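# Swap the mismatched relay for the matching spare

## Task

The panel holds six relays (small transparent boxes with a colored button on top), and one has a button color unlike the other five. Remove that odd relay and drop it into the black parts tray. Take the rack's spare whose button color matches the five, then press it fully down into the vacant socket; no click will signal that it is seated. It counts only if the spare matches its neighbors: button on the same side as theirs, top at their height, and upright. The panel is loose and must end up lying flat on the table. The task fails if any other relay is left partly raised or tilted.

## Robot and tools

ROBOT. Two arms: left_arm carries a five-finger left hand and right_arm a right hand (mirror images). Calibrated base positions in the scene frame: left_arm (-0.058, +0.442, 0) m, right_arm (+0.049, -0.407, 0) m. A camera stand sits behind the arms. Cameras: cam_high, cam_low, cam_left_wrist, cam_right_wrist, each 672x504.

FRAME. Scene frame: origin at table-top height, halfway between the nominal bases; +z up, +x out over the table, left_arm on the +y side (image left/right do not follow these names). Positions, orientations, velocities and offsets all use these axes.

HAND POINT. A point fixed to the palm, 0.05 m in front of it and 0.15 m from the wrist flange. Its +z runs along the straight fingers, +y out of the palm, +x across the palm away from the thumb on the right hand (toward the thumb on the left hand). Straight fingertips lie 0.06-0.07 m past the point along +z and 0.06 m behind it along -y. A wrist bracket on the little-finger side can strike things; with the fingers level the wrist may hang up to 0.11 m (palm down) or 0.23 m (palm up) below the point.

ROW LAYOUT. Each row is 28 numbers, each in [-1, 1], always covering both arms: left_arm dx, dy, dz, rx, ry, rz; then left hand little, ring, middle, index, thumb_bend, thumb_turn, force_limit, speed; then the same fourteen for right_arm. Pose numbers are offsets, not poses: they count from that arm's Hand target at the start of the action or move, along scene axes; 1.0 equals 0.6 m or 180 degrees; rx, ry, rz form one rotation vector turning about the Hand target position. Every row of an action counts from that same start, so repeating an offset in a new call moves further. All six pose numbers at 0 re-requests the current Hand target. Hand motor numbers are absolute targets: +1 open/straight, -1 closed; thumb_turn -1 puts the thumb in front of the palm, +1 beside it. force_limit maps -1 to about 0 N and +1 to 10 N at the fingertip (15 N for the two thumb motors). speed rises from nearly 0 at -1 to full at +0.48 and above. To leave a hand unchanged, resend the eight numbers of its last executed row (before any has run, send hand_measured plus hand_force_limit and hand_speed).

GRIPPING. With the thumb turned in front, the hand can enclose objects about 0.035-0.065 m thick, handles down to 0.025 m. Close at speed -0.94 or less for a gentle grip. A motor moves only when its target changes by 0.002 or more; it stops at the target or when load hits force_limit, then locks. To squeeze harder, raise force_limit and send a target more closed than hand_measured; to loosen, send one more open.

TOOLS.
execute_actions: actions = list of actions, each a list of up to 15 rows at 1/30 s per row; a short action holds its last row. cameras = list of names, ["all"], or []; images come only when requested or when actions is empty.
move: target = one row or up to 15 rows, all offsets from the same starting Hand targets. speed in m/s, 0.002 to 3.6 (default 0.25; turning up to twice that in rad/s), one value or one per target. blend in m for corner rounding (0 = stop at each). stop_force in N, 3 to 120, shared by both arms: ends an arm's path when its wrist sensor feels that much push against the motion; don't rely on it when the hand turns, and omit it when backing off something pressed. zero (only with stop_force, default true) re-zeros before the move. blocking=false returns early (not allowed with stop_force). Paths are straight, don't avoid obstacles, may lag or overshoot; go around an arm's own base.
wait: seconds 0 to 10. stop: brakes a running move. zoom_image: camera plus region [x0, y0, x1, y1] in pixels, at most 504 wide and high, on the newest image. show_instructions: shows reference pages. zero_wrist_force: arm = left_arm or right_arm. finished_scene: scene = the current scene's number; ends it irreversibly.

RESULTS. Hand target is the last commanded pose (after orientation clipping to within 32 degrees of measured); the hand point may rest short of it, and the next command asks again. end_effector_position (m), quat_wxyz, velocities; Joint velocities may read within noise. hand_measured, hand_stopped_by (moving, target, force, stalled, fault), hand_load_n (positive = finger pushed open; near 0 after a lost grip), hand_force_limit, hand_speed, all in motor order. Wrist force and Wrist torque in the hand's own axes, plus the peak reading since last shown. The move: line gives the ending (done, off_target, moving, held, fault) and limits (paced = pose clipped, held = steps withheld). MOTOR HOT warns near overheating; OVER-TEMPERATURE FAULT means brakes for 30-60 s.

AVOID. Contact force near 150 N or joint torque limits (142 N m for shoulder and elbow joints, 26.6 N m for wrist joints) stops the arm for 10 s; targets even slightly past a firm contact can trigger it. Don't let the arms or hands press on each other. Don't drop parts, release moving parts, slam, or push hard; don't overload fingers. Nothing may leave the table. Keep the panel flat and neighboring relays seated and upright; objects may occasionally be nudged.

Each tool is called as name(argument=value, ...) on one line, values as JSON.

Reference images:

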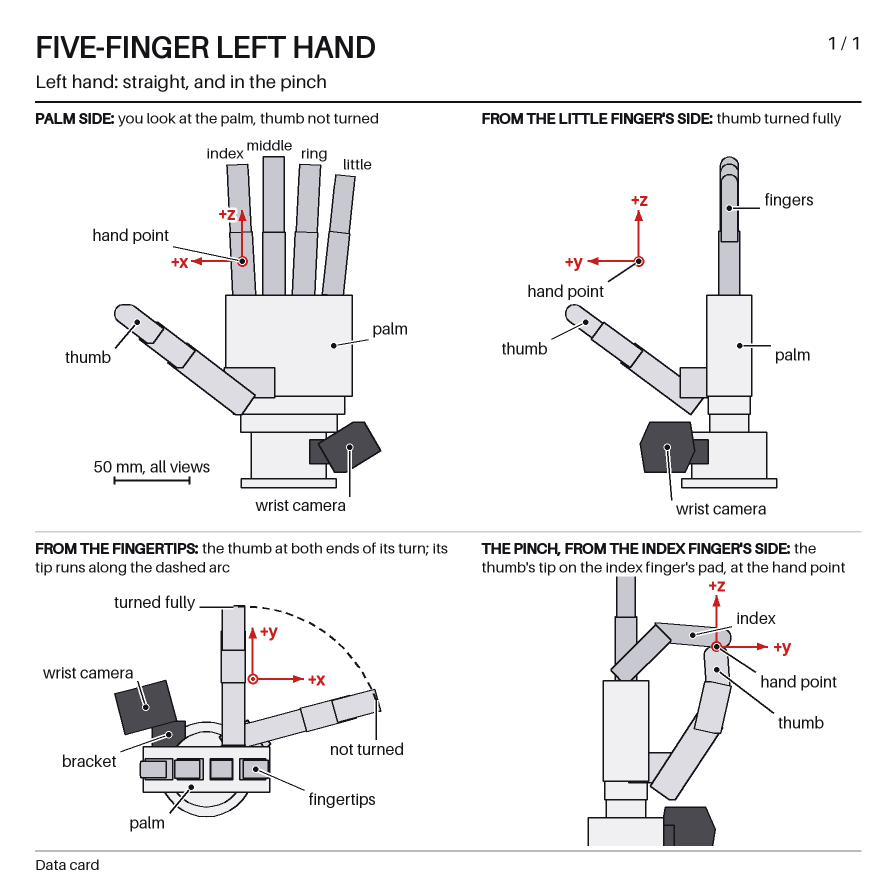

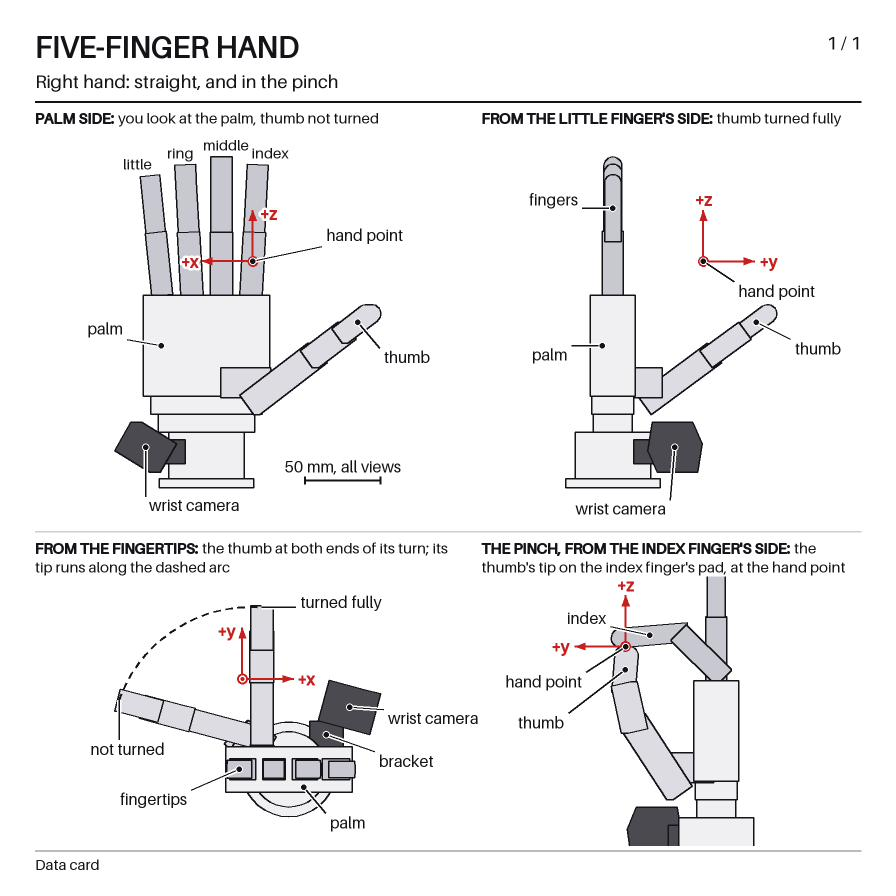

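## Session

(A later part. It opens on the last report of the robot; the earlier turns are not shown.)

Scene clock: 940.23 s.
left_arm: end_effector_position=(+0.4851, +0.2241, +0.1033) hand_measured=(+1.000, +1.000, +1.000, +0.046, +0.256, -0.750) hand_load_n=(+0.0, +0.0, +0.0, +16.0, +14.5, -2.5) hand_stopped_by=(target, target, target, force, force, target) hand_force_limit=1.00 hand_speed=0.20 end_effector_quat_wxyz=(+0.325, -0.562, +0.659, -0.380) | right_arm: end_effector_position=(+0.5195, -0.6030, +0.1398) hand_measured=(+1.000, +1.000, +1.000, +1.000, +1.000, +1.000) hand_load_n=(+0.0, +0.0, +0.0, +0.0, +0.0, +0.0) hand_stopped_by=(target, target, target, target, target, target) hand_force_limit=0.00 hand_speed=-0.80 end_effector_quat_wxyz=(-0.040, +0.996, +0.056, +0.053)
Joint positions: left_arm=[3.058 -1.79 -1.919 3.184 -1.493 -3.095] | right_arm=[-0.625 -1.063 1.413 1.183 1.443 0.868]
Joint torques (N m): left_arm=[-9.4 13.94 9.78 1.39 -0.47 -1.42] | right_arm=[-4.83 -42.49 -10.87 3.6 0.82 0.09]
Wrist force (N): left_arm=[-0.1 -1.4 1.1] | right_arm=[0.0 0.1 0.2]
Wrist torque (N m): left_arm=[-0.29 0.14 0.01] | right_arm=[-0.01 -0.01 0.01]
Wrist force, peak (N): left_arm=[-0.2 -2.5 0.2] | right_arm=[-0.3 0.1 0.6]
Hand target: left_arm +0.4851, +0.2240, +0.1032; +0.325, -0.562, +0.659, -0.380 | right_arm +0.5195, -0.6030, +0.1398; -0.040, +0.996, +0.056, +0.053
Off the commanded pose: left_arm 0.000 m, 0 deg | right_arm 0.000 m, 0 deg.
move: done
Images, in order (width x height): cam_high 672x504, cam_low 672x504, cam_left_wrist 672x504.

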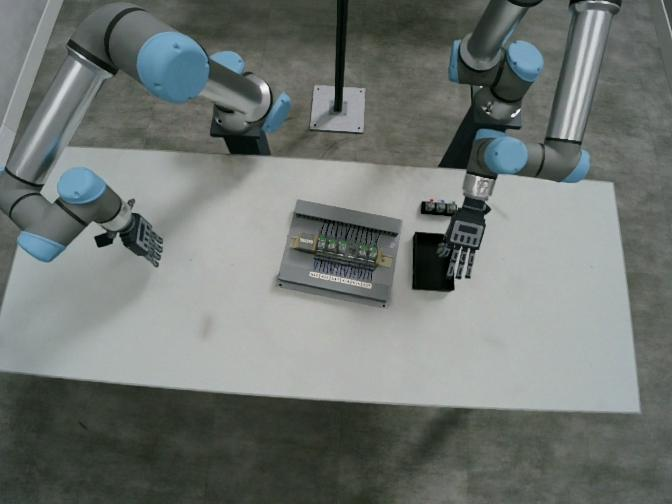

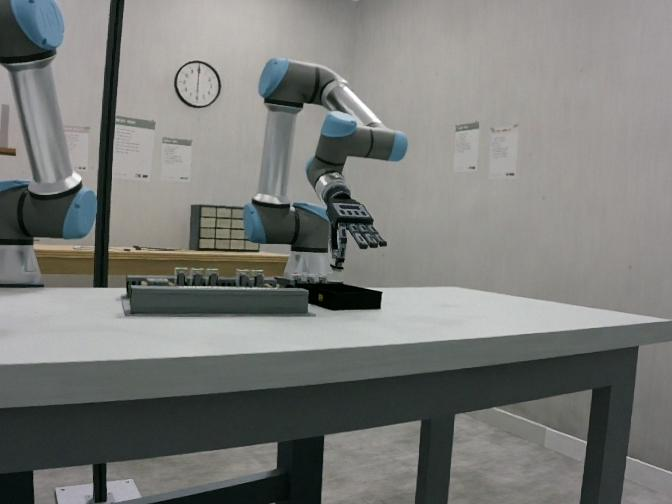

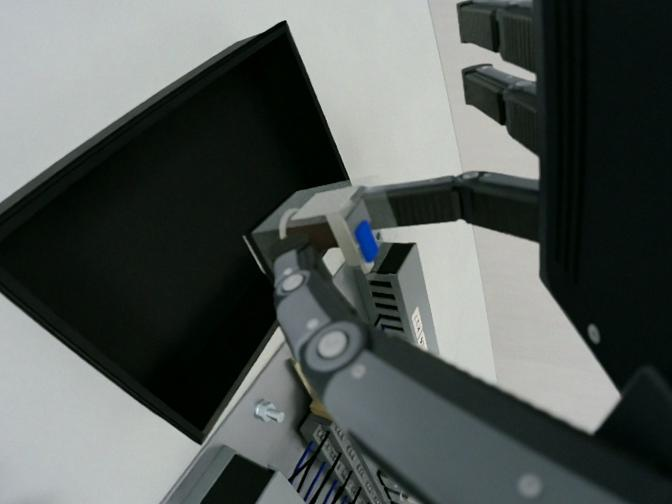

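move(target=[0,0,-0.125,0,0,0,1,1,1,-0.6,-0.4,-0.75,1,0.2,0,0,0,0,0,0,1,1,1,1,1,1,0,-0.8], speed=0.04, stop_force=4, cameras=["cam_left_wrist", "cam_low", "cam_high"])

zoom_image(camera="cam_left_wrist", region=[170, 100, 410, 300])

zoom_image(camera="cam_high", region=[370, 180, 500, 320])

Scene clock: 950.93 s.
left_arm: end_effector_position=(+0.4850, +0.2240, +0.0396) hand_measured=(+1.000, +1.000, +1.000, +0.046, +0.256, -0.750) hand_load_n=(+0.0, +0.0, +0.0, +16.0, +14.5, -2.0) hand_stopped_by=(target, target, target, force, force, target) hand_force_limit=1.00 hand_speed=0.20 end_effector_quat_wxyz=(+0.325, -0.562, +0.659, -0.380) | right_arm: end_effector_position=(+0.5195, -0.6030, +0.1398) hand_measured=(+1.000, +1.000, +1.000, +1.000, +1.000, +1.000) hand_load_n=(+0.0, +0.0, +0.0, +0.0, +0.0, +0.0) hand_stopped_by=(target, target, target, target, target, target) hand_force_limit=0.00 hand_speed=-0.80 end_effector_quat_wxyz=(-0.040, +0.996, +0.056, +0.053)
Joint positions: left_arm=[3.058 -1.888 -1.99 3.353 -1.493 -3.095] | right_arm=[-0.625 -1.063 1.413 1.183 1.443 0.868]
Joint torques (N m): left_arm=[3.06 41.6 20.91 -1.58 0.64 0.56] | right_arm=[-4.56 -42.49 -10.56 3.51 0.85 0.01]
Wrist force (N): left_arm=[0.0 -1.3 0.8] | right_arm=[-0.1 0.0 0.2]
Wrist torque (N m): left_arm=[-0.29 0.12 0.03] | right_arm=[-0.01 0.01 0.00]
Wrist force, peak (N): left_arm=[1.5 -15.4 -6.6] | right_arm=[-0.4 -0.1 0.5]
Hand target: left_arm +0.4850, +0.2240, +0.0396; +0.325, -0.562, +0.659, -0.380 (not the last commanded pose) | right_arm +0.5195, -0.6030, +0.1398; -0.040, +0.996, +0.056, +0.053
Off the commanded pose: left_arm 0.011 m, 0 deg | right_arm 0.000 m, 0 deg.
move: contact (left_arm)
Images, in order (width x height): cam_high 672x504, cam_low 672x504, cam_left_wrist 672x504.

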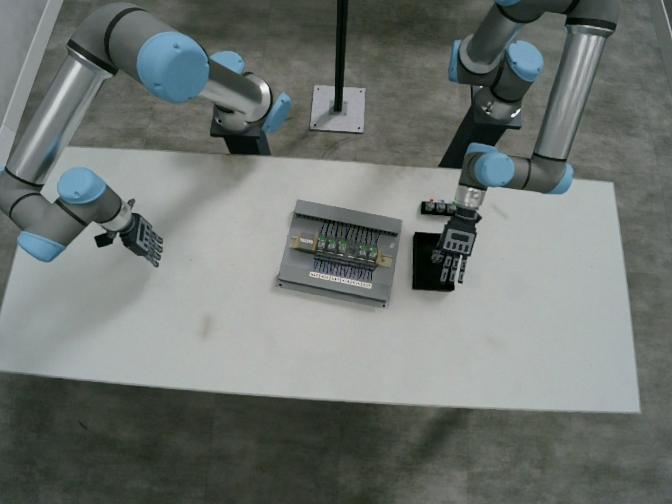

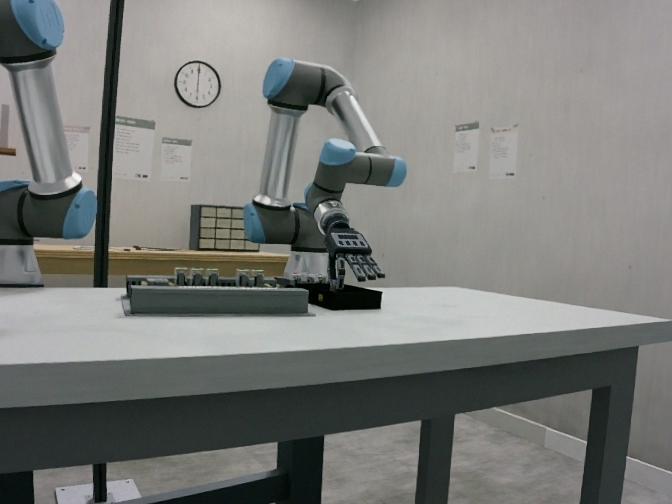

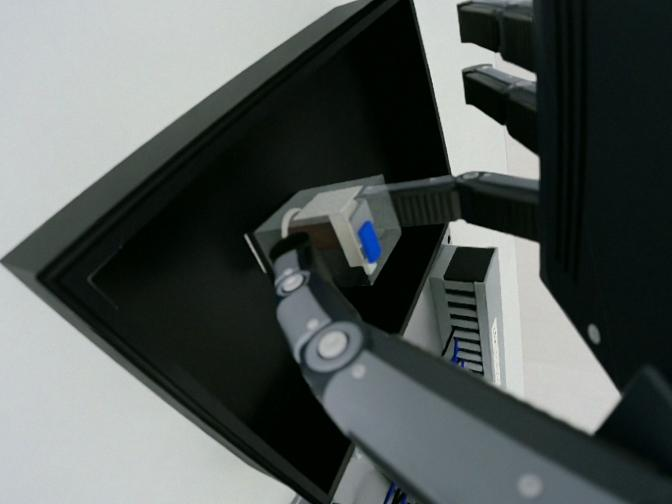

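Scaled by 2.100.

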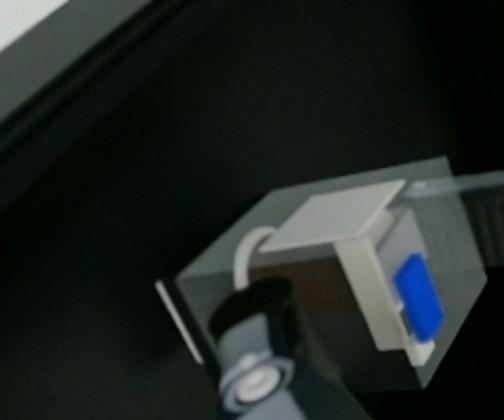

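Scaled by 3.600.

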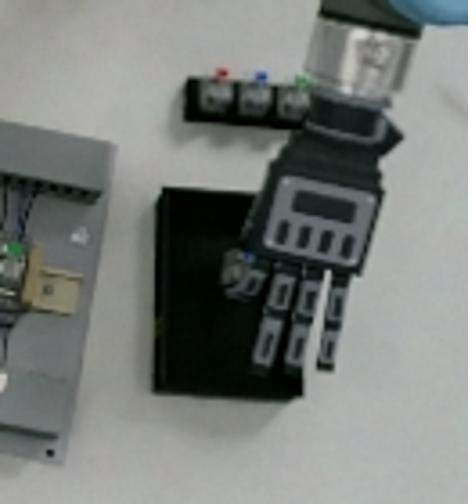

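move(target=[0,0,-0.0083,0,0,0,1,1,1,-0.6,-0.4,-0.75,1,0.2,0,0,0,0,0,0,1,1,1,1,1,1,0,-0.8], speed=0.006, stop_force=3)

move(target=[0,0,0,0,0,0,1,1,1,0.3,0.6,-0.75,0.9,-0.6,0,0,0,0,0,0,1,1,1,1,1,1,0,-0.8], speed=0.03, cameras=["cam_left_wrist"])

Scene clock: 956.73 s.
left_arm: end_effector_position=(+0.4851, +0.2240, +0.0388) hand_measured=(+1.000, +1.000, +1.000, +0.046, +0.256, -0.750) hand_load_n=(+0.0, -0.5, +0.0, +16.0, +14.0, -2.0) hand_stopped_by=(target, target, target, force, force, target) hand_force_limit=1.00 hand_speed=0.20 end_effector_quat_wxyz=(+0.325, -0.562, +0.659, -0.380) | right_arm: end_effector_position=(+0.5195, -0.6030, +0.1398) hand_measured=(+1.000, +1.000, +1.000, +1.000, +1.000, +1.000) hand_load_n=(-0.5, +0.0, +0.0, +0.0, +0.0, +0.0) hand_stopped_by=(target, target, target, target, target, target) hand_force_limit=0.00 hand_speed=-0.80 end_effector_quat_wxyz=(-0.040, +0.996, +0.056, +0.053)
Joint positions: left_arm=[3.058 -1.889 -1.991 3.356 -1.493 -3.095] | right_arm=[-0.625 -1.063 1.413 1.183 1.443 0.868]
Joint torques (N m): left_arm=[2.34 40.41 19.67 -1.74 0.66 0.47] | right_arm=[-4.17 -43.34 -10.99 3.51 0.8 0.05]
Wrist force (N): left_arm=[0.3 -3.7 -0.9] | right_arm=[0.0 0.0 0.5]
Wrist torque (N m): left_arm=[-0.31 0.14 0.03] | right_arm=[-0.02 -0.01 0.00]
Wrist force, peak (N): left_arm=[0.6 -7.8 -2.1] | right_arm=[0.0 0.2 0.5]
Hand target: left_arm +0.4851, +0.2240, +0.0388; +0.325, -0.562, +0.659, -0.380 (not the last commanded pose) | right_arm +0.5195, -0.6030, +0.1398; -0.040, +0.996, +0.056, +0.053
Off the commanded pose: left_arm 0.004 m, 0 deg | right_arm 0.000 m, 0 deg.
move: contact (left_arm)

Scene clock: 957.63 s.
left_arm: end_effector_position=(+0.4851, +0.2240, +0.0388) hand_measured=(+1.000, +1.000, +1.000, +0.300, +0.600, -0.750) hand_load_n=(+0.0, +0.0, +0.0, +0.0, +0.0, +0.0) hand_stopped_by=(target, target, target, target, target, target) hand_force_limit=0.90 hand_speed=-0.60 end_effector_quat_wxyz=(+0.325, -0.562, +0.659, -0.380) | right_arm: end_effector_position=(+0.5195, -0.6030, +0.1398) hand_measured=(+1.000, +1.000, +1.000, +1.000, +1.000, +1.000) hand_load_n=(+0.0, +0.0, +0.0, +0.0, +0.0, +0.0) hand_stopped_by=(target, target, target, target, target, target) hand_force_limit=0.00 hand_speed=-0.80 end_effector_quat_wxyz=(-0.040, +0.996, +0.056, +0.053)
Joint positions: left_arm=[3.058 -1.889 -1.991 3.356 -1.493 -3.095] | right_arm=[-0.625 -1.063 1.413 1.183 1.443 0.868]
Joint torques (N m): left_arm=[2.64 40.07 20.02 -0.06 0.77 0.68] | right_arm=[-4.76 -42.45 -10.77 3.6 0.76 -0.13]
Wrist force (N): left_arm=[-0.1 -1.6 0.6] | right_arm=[-0.1 0.0 0.1]
Wrist torque (N m): left_arm=[-0.27 0.13 0.02] | right_arm=[-0.01 0.02 0.00]
Wrist force, peak (N): left_arm=[0.8 -5.4 -1.2] | right_arm=[-0.2 0.3 0.5]
Hand target: left_arm +0.4851, +0.2240, +0.0388; +0.325, -0.562, +0.659, -0.380 | right_arm +0.5195, -0.6030, +0.1398; -0.040, +0.996, +0.056, +0.053
Off the commanded pose: left_arm 0.000 m, 0 deg | right_arm 0.000 m, 0 deg.
move: done
Images, in order (width x height): cam_left_wrist 672x504.

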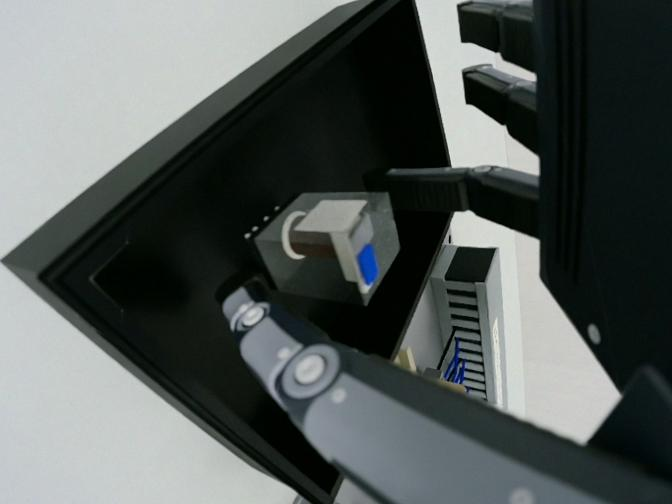

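move(target=[[0,0,0.2,0,0,0,1,1,1,0.3,0.6,-0.75,0.9,-0.6,0,0,0,0,0,0,1,1,1,1,1,1,0,-0.8],[-0.2635,0.0833,0.2,0,0,0.0389,1,1,1,0.3,0.6,-0.75,0.9,-0.6,0,0,0,0,0,0,1,1,1,1,1,1,0,-0.8],[-0.2635,0.0833,0.085,0,0,0.0389,1,1,1,0.3,0.6,-0.75,0.9,-0.6,0,0,0,0,0,0,1,1,1,1,1,1,0,-0.8]], speed=[0.1,0.2, 0.12], cameras=["cam_left_wrist", "cam_low", "cam_high"])

zoom_image(camera="cam_left_wrist", region=[150, 100, 450, 350])

zoom_image(camera="cam_low", region=[250, 220, 420, 320])

zoom_image(camera="cam_high", region=[400, 160, 500, 300])

Scene clock: 979.43 s.
left_arm: end_effector_position=(+0.3270, +0.2740, +0.0898) hand_measured=(+1.000, +1.000, +1.000, +0.300, +0.600, -0.750) hand_load_n=(+0.0, +0.0, +0.0, +0.0, +0.0, +0.0) hand_stopped_by=(target, target, target, target, target, target) hand_force_limit=0.90 hand_speed=-0.60 end_effector_quat_wxyz=(-0.348, +0.601, -0.623, +0.360) | right_arm: end_effector_position=(+0.5195, -0.6030, +0.1398) hand_measured=(+1.000, +1.000, +1.000, +1.000, +1.000, +1.000) hand_load_n=(+0.0, +0.0, +0.0, +0.0, +0.0, +0.0) hand_stopped_by=(target, target, target, target, target, target) hand_force_limit=0.00 hand_speed=-0.80 end_effector_quat_wxyz=(-0.040, +0.996, +0.056, +0.053)
Joint positions: left_arm=[3.14 -1.401 -2.361 3.24 -1.529 -3.116] | right_arm=[-0.625 -1.063 1.413 1.183 1.443 0.868]
Joint torques (N m): left_arm=[-10.18 -3.47 9.22 1.91 -1.69 -1.46] | right_arm=[-4.96 -42.52 -11.06 3.61 0.89 -0.07]
Wrist force (N): left_arm=[-0.2 -1.6 0.7] | right_arm=[0.0 0.0 0.3]
Wrist torque (N m): left_arm=[-0.29 0.15 0.13] | right_arm=[-0.02 0.00 0.00]
Wrist force, peak (N): left_arm=[0.2 -2.3 1.6] | right_arm=[-0.5 0.1 0.5]
Hand target: left_arm +0.3270, +0.2740, +0.0898; -0.348, +0.601, -0.623, +0.360 | right_arm +0.5195, -0.6030, +0.1398; -0.040, +0.996, +0.056, +0.053
Off the commanded pose: left_arm 0.000 m, 0 deg | right_arm 0.000 m, 0 deg.
move: done
Images, in order (width x height): cam_high 672x504, cam_low 672x504, cam_left_wrist 672x504.

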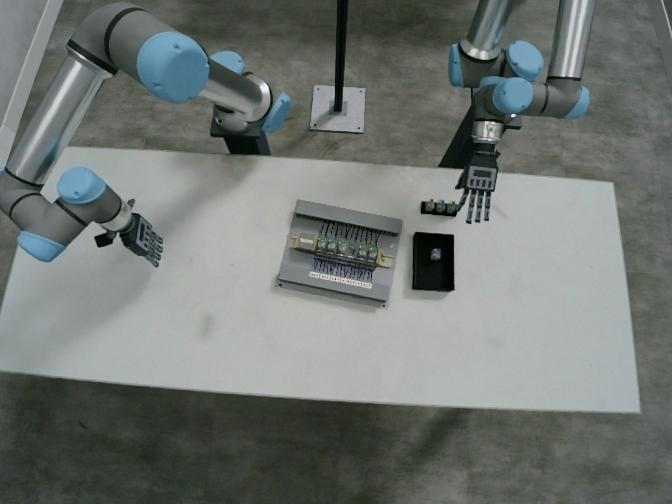

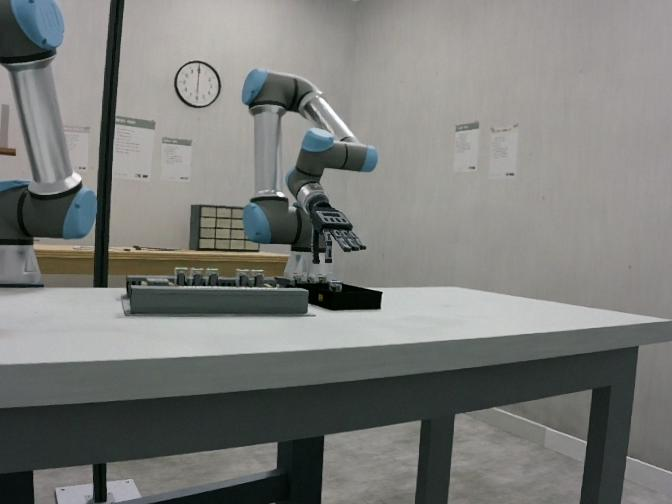

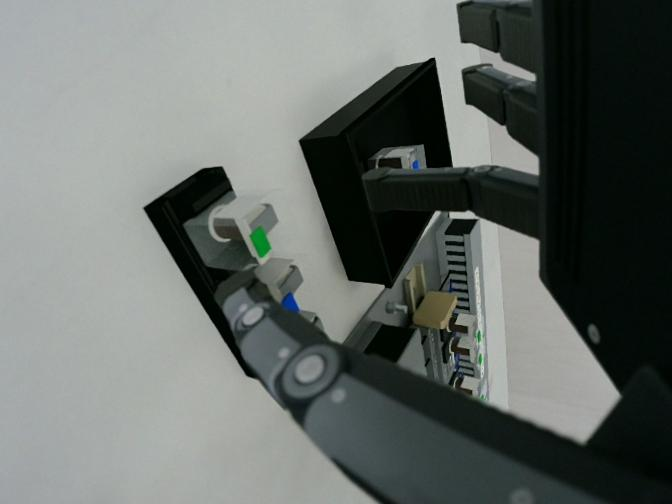

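Scaled by 1.680.

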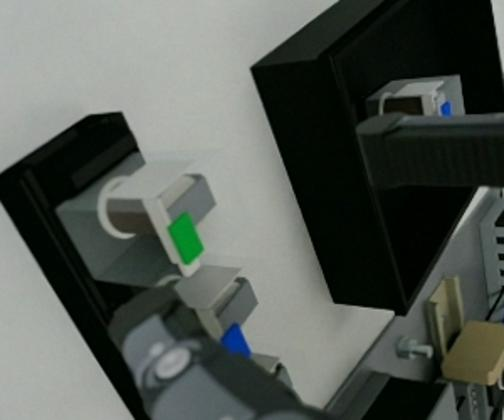

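Scaled by 2.965.

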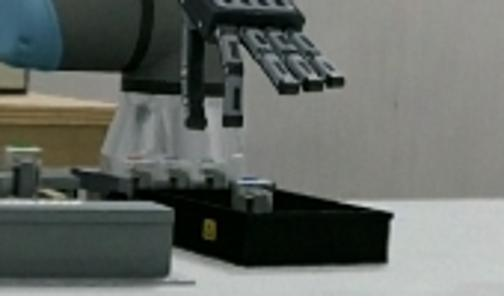

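Scaled by 3.600.

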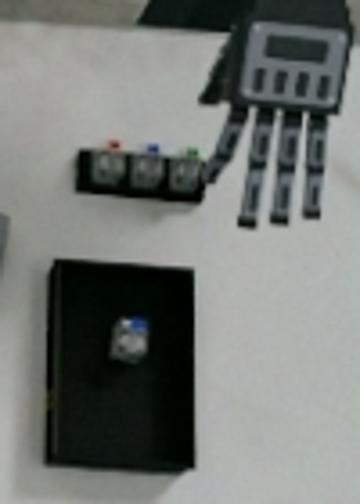

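move(target=[0.0036,-0.0061,-0.0497,0,0,0,1,1,1,0.3,0.6,-0.75,0.9,-0.6,0,0,0,0,0,0,1,1,1,1,1,1,0,-0.8], speed=0.06, stop_force=5, cameras=["cam_left_wrist", "cam_low", "cam_high"])

zoom_image(camera="cam_left_wrist", region=[170, 100, 470, 350])

zoom_image(camera="cam_low", region=[270, 230, 380, 310])

zoom_image(camera="cam_high", region=[410, 170, 490, 240])

Scene clock: 992.60 s.
left_arm: end_effector_position=(+0.3291, +0.2704, +0.0600) hand_measured=(+1.000, +1.000, +1.000, +0.300, +0.600, -0.750) hand_load_n=(+0.0, +0.0, +0.0, +0.0, +0.0, +0.0) hand_stopped_by=(target, target, target, target, target, target) hand_force_limit=0.90 hand_speed=-0.60 end_effector_quat_wxyz=(-0.348, +0.601, -0.623, +0.360) | right_arm: end_effector_position=(+0.5195, -0.6030, +0.1398) hand_measured=(+1.000, +1.000, +1.000, +1.000, +1.000, +1.000) hand_load_n=(+0.0, +0.0, +0.0, +0.0, +0.0, +0.0) hand_stopped_by=(target, target, target, target, target, target) hand_force_limit=0.00 hand_speed=-0.80 end_effector_quat_wxyz=(-0.040, +0.996, +0.056, +0.053)
Joint positions: left_arm=[3.121 -1.477 -2.397 3.351 -1.544 -3.125] | right_arm=[-0.625 -1.063 1.413 1.183 1.443 0.868]
Joint torques (N m): left_arm=[-9.56 -1.31 7.72 1.77 -1.7 -1.41] | right_arm=[-5.09 -43.13 -10.56 3.56 0.9 -0.03]
Wrist force (N): left_arm=[0.0 -1.9 0.7] | right_arm=[-0.1 0.2 0.3]
Wrist torque (N m): left_arm=[-0.32 0.11 0.21] | right_arm=[0.01 0.00 0.01]
Wrist force, peak (N): left_arm=[-0.2 -2.3 0.8] | right_arm=[-0.4 0.1 0.6]
Hand target: left_arm +0.3291, +0.2704, +0.0600; -0.348, +0.601, -0.623, +0.360 | right_arm +0.5195, -0.6030, +0.1398; -0.040, +0.996, +0.056, +0.053
Off the commanded pose: left_arm 0.000 m, 0 deg | right_arm 0.000 m, 0 deg.
move: done
Images, in order (width x height): cam_high 672x504, cam_low 672x504, cam_left_wrist 672x504.

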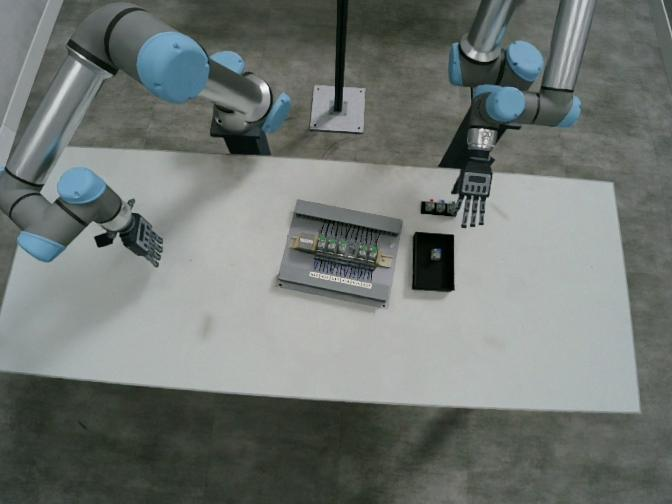

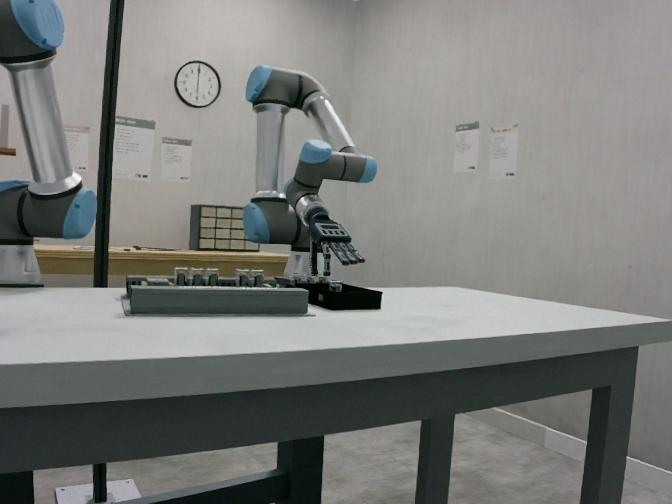

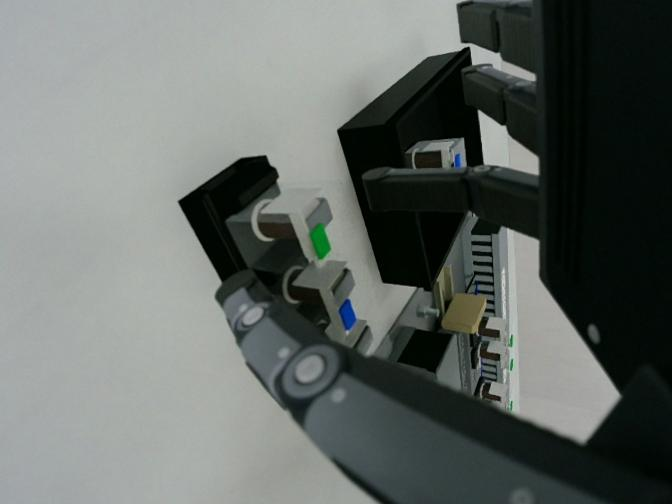

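Scaled by 1.680.

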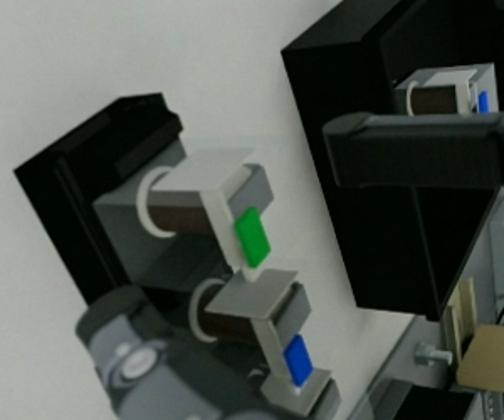

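Scaled by 4.582.

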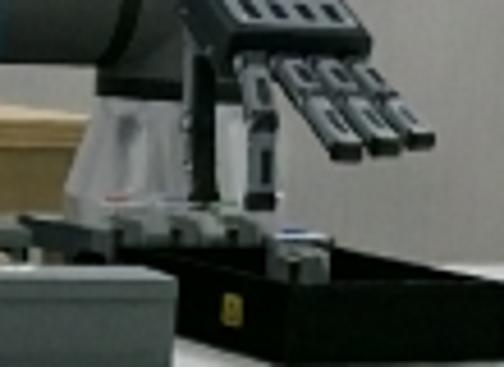

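Scaled by 6.300.

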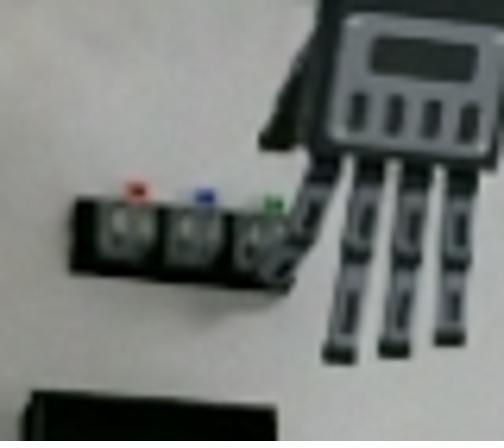

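move(target=[0,0,-0.03,0,0,0,1,1,1,0.3,0.6,-0.75,0.9,-0.6,0,0,0,0,0,0,1,1,1,1,1,1,0,-0.8], speed=0.03, stop_force=4, cameras=["cam_left_wrist", "cam_low"])

zoom_image(camera="cam_left_wrist", region=[170, 100, 470, 350])

zoom_image(camera="cam_low", region=[270, 230, 380, 310])

Scene clock: 1005.30 s.
left_arm: end_effector_position=(+0.3291, +0.2703, +0.0420) hand_measured=(+1.000, +1.000, +1.000, +0.300, +0.600, -0.750) hand_load_n=(+0.0, +0.0, +0.0, +0.0, +0.0, +0.0) hand_stopped_by=(target, target, target, target, target, target) hand_force_limit=0.90 hand_speed=-0.60 end_effector_quat_wxyz=(-0.348, +0.601, -0.623, +0.360) | right_arm: end_effector_position=(+0.5195, -0.6030, +0.1398) hand_measured=(+1.000, +1.000, +1.000, +1.000, +1.000, +1.000) hand_load_n=(+0.0, +0.0, +0.0, +0.0, +0.0, +0.5) hand_stopped_by=(target, target, target, target, target, target) hand_force_limit=0.00 hand_speed=-0.80 end_effector_quat_wxyz=(-0.040, +0.996, +0.056, +0.053)
Joint positions: left_arm=[3.121 -1.521 -2.422 3.42 -1.544 -3.125] | right_arm=[-0.625 -1.063 1.413 1.183 1.443 0.868]
Joint torques (N m): left_arm=[5.91 -0.17 6.39 1.81 -1.68 -1.42] | right_arm=[-4.45 -42.93 -10.38 3.62 0.91 -0.1]
Wrist force (N): left_arm=[0.0 -1.7 0.6] | right_arm=[-0.1 0.0 0.2]
Wrist torque (N m): left_arm=[-0.29 0.12 0.19] | right_arm=[-0.02 0.01 -0.01]
Wrist force, peak (N): left_arm=[0.2 -2.0 0.8] | right_arm=[-0.3 0.4 0.3]
Hand target: left_arm +0.3291, +0.2704, +0.0420; -0.348, +0.601, -0.623, +0.360 | right_arm +0.5195, -0.6030, +0.1398; -0.040, +0.996, +0.056, +0.053
Off the commanded pose: left_arm 0.000 m, 0 deg | right_arm 0.000 m, 0 deg.
move: done
Images, in order (width x height): cam_low 672x504, cam_left_wrist 672x504.

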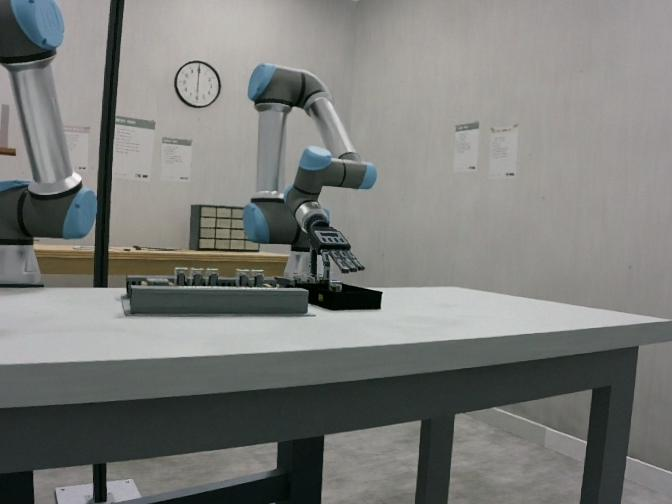

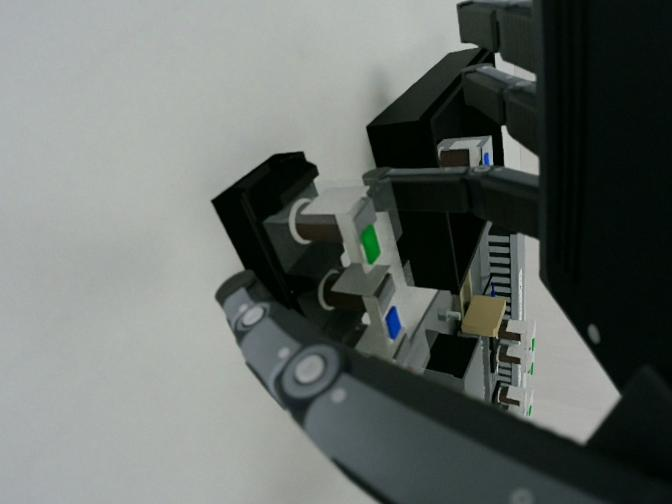

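Scaled by 1.680.

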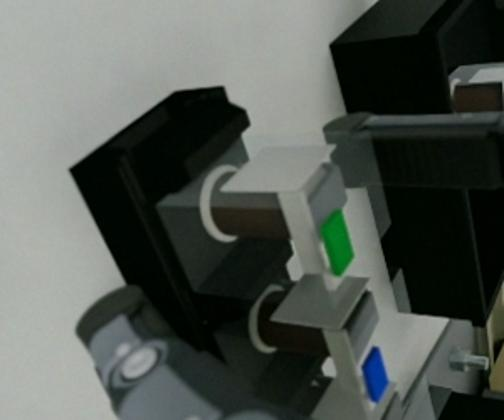

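Scaled by 4.582.

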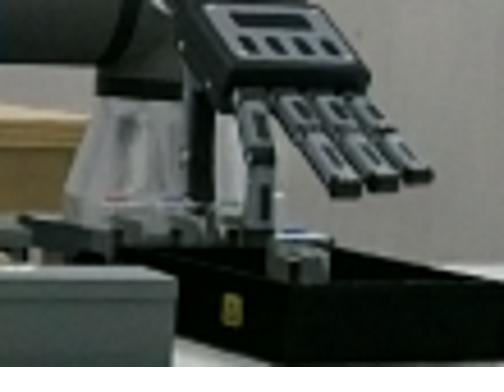

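move(target=[0,0,0,0,0,0,1,1,1,-0.2,0.1,-0.75,-0.3,-0.9,0,0,0,0,0,0,1,1,1,1,1,1,0,-0.8], speed=0.03)

move(target=[0,0,0,0,0,0,1,1,1,-0.4,-0.2,-0.75,0.6,-0.8,0,0,0,0,0,0,1,1,1,1,1,1,0,-0.8], speed=0.03, cameras=["cam_left_wrist", "cam_low"])

zoom_image(camera="cam_left_wrist", region=[170, 100, 470, 350])

zoom_image(camera="cam_low", region=[270, 230, 380, 310])

Scene clock: 1013.67 s.
left_arm: end_effector_position=(+0.3291, +0.2704, +0.0420) hand_measured=(+1.000, +1.000, +1.000, -0.014, +0.432, -0.750) hand_load_n=(+0.0, +0.0, +0.0, +5.0, +5.5, -1.5) hand_stopped_by=(target, target, target, force, force, target) hand_force_limit=-0.30 hand_speed=-0.90 end_effector_quat_wxyz=(-0.348, +0.601, -0.623, +0.360) | right_arm: end_effector_position=(+0.5195, -0.6030, +0.1398) hand_measured=(+1.000, +1.000, +1.000, +1.000, +1.000, +1.000) hand_load_n=(+0.0, +0.0, +0.0, +0.0, +0.0, +0.0) hand_stopped_by=(target, target, target, target, target, target) hand_force_limit=0.00 hand_speed=-0.80 end_effector_quat_wxyz=(-0.040, +0.996, +0.056, +0.053)
Joint positions: left_arm=[3.121 -1.521 -2.422 3.42 -1.544 -3.125] | right_arm=[-0.625 -1.063 1.413 1.183 1.443 0.868]
Joint torques (N m): left_arm=[6.5 0.06 7.62 0.33 -1.42 -1.48] | right_arm=[-5.11 -43.41 -10.28 3.56 0.86 -0.06]
Wrist force (N): left_arm=[0.1 -0.9 0.7] | right_arm=[-0.2 0.0 0.2]
Wrist torque (N m): left_arm=[-0.23 0.09 0.18] | right_arm=[0.00 0.03 -0.01]
Wrist force, peak (N): left_arm=[-0.3 -2.2 1.0] | right_arm=[-0.1 0.4 0.4]
Hand target: left_arm +0.3291, +0.2704, +0.0420; -0.348, +0.601, -0.623, +0.360 | right_arm +0.5195, -0.6030, +0.1398; -0.040, +0.996, +0.056, +0.053
Off the commanded pose: left_arm 0.000 m, 0 deg | right_arm 0.000 m, 0 deg.
move: done

Scene clock: 1014.17 s.
left_arm: end_effector_position=(+0.3291, +0.2704, +0.0420) hand_measured=(+1.000, +1.000, +1.000, -0.028, +0.412, -0.750) hand_load_n=(+0.0, +0.0, +0.0, +11.5, +12.0, -3.5) hand_stopped_by=(target, target, target, force, force, target) hand_force_limit=0.60 hand_speed=-0.80 end_effector_quat_wxyz=(-0.348, +0.601, -0.623, +0.360) | right_arm: end_effector_position=(+0.5195, -0.6030, +0.1398) hand_measured=(+1.000, +1.000, +1.000, +1.000, +1.000, +1.000) hand_load_n=(+0.0, +0.0, +0.0, +0.0, +0.0, +0.0) hand_stopped_by=(target, target, target, target, target, target) hand_force_limit=0.00 hand_speed=-0.80 end_effector_quat_wxyz=(-0.040, +0.996, +0.056, +0.053)
Joint positions: left_arm=[3.121 -1.521 -2.422 3.42 -1.544 -3.125] | right_arm=[-0.625 -1.063 1.413 1.183 1.443 0.868]
Joint torques (N m): left_arm=[6.41 -0.04 7.33 -0.33 -1.33 -1.29] | right_arm=[-4.72 -43.24 -10.51 3.52 0.94 0.01]
Wrist force (N): left_arm=[0.1 -1.2 0.6] | right_arm=[-0.2 0.1 0.4]
Wrist torque (N m): left_arm=[-0.25 0.13 0.18] | right_arm=[0.00 0.02 0.00]
Wrist force, peak (N): left_arm=[-0.2 -1.6 1.0] | right_arm=[-0.2 0.1 0.7]
Hand target: left_arm +0.3291, +0.2704, +0.0420; -0.348, +0.601, -0.623, +0.360 | right_arm +0.5195, -0.6030, +0.1398; -0.040, +0.996, +0.056, +0.053
Off the commanded pose: left_arm 0.000 m, 0 deg | right_arm 0.000 m, 0 deg.
move: done
Images, in order (width x height): cam_low 672x504, cam_left_wrist 672x504.

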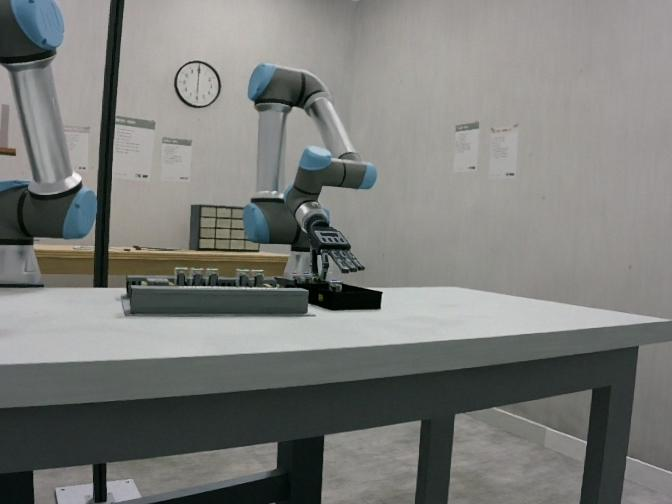

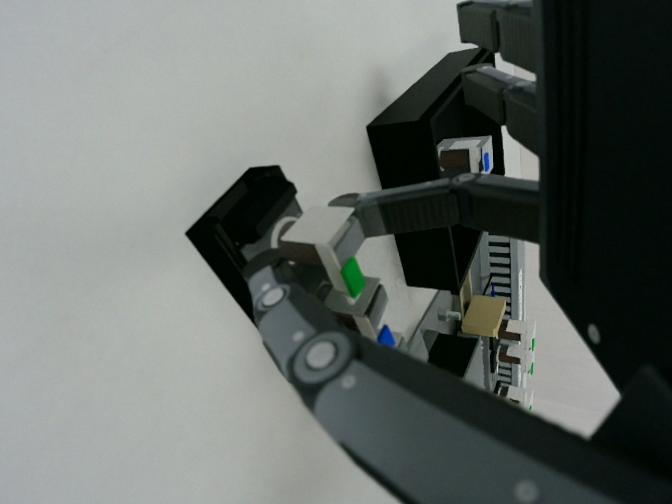

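Scaled by 1.680.

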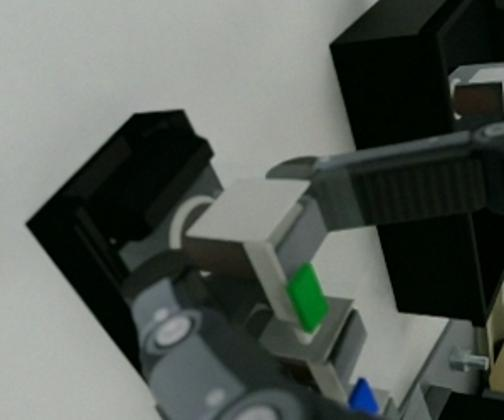

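Scaled by 4.582.

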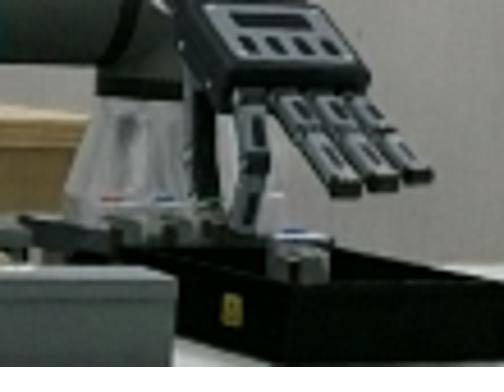

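move(target=[0,0,0,0,0,0,1,1,1,0.3,0.6,-0.75,0.6,-0.8,0,0,0,0,0,0,1,1,1,1,1,1,0,-0.8], speed=0.03, cameras=["cam_left_wrist", "cam_low", "cam_high"])

zoom_image(camera="cam_left_wrist", region=[170, 100, 470, 350])

zoom_image(camera="cam_low", region=[270, 230, 380, 310])

zoom_image(camera="cam_high", region=[410, 170, 490, 240])

Scene clock: 1021.03 s.
left_arm: end_effector_position=(+0.3291, +0.2704, +0.0420) hand_measured=(+1.000, +1.000, +1.000, +0.300, +0.600, -0.750) hand_load_n=(+0.0, -0.5, +0.0, +0.0, +0.0, +0.0) hand_stopped_by=(target, target, target, target, target, target) hand_force_limit=0.60 hand_speed=-0.80 end_effector_quat_wxyz=(-0.348, +0.601, -0.623, +0.360) | right_arm: end_effector_position=(+0.5195, -0.6030, +0.1398) hand_measured=(+1.000, +1.000, +1.000, +1.000, +1.000, +1.000) hand_load_n=(+0.0, +0.0, +0.0, +0.0, +0.0, +0.0) hand_stopped_by=(target, target, target, target, target, target) hand_force_limit=0.00 hand_speed=-0.80 end_effector_quat_wxyz=(-0.040, +0.996, +0.056, +0.053)
Joint positions: left_arm=[3.121 -1.521 -2.422 3.42 -1.544 -3.125] | right_arm=[-0.625 -1.063 1.413 1.183 1.443 0.868]
Joint torques (N m): left_arm=[6.43 0.74 7.88 -0.92 -0.48 -1.02] | right_arm=[-4.54 -43.84 -10.77 3.71 0.97 -0.06]
Wrist force (N): left_arm=[-0.1 -1.8 0.8] | right_arm=[-0.2 0.1 0.4]
Wrist torque (N m): left_arm=[-0.32 0.13 0.19] | right_arm=[-0.01 0.01 -0.01]
Wrist force, peak (N): left_arm=[-0.1 -2.2 0.8] | right_arm=[-0.2 0.3 0.5]
Hand target: left_arm +0.3291, +0.2704, +0.0420; -0.348, +0.601, -0.623, +0.360 | right_arm +0.5195, -0.6030, +0.1398; -0.040, +0.996, +0.056, +0.053
Off the commanded pose: left_arm 0.000 m, 0 deg | right_arm 0.000 m, 0 deg.
move: done
Images, in order (width x height): cam_high 672x504, cam_low 672x504, cam_left_wrist 672x504.

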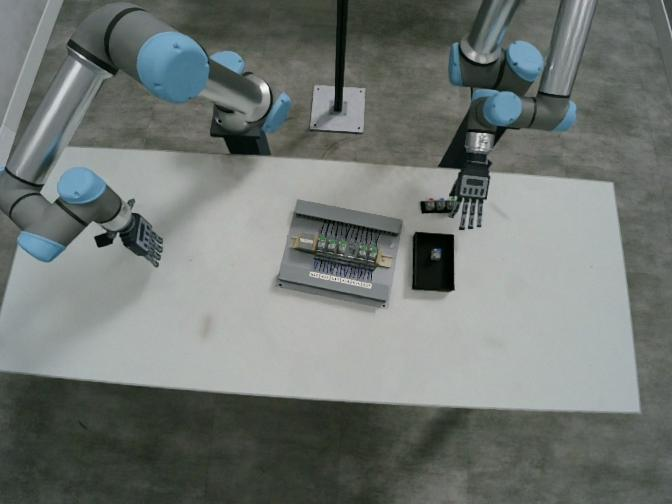

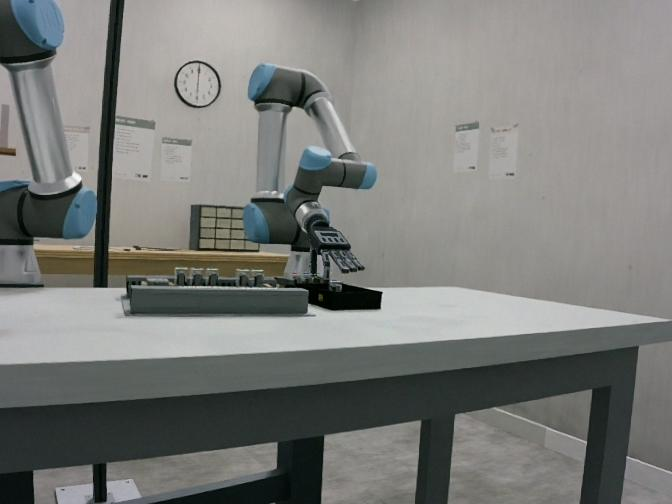

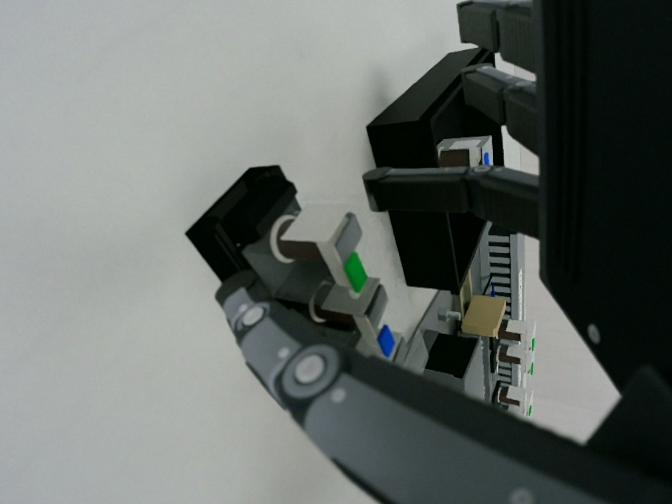

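Scaled by 1.680.

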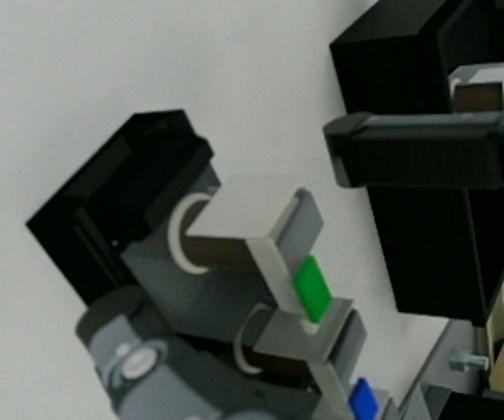

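Scaled by 4.582.

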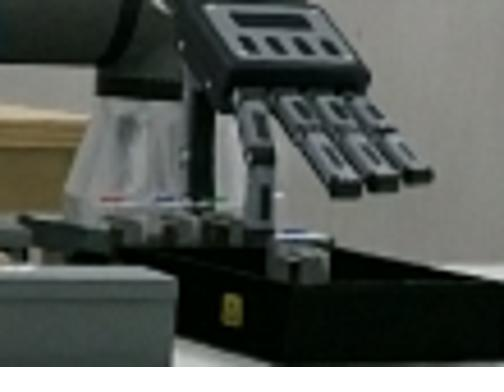

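Scaled by 6.300.

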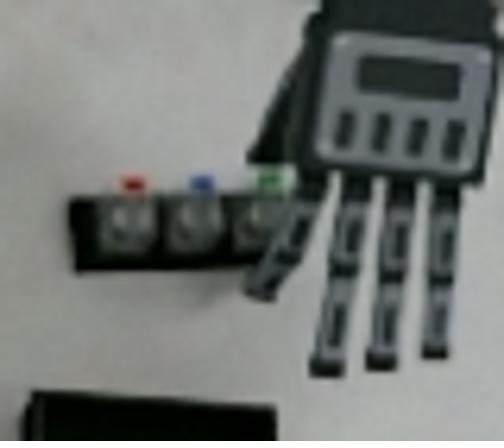

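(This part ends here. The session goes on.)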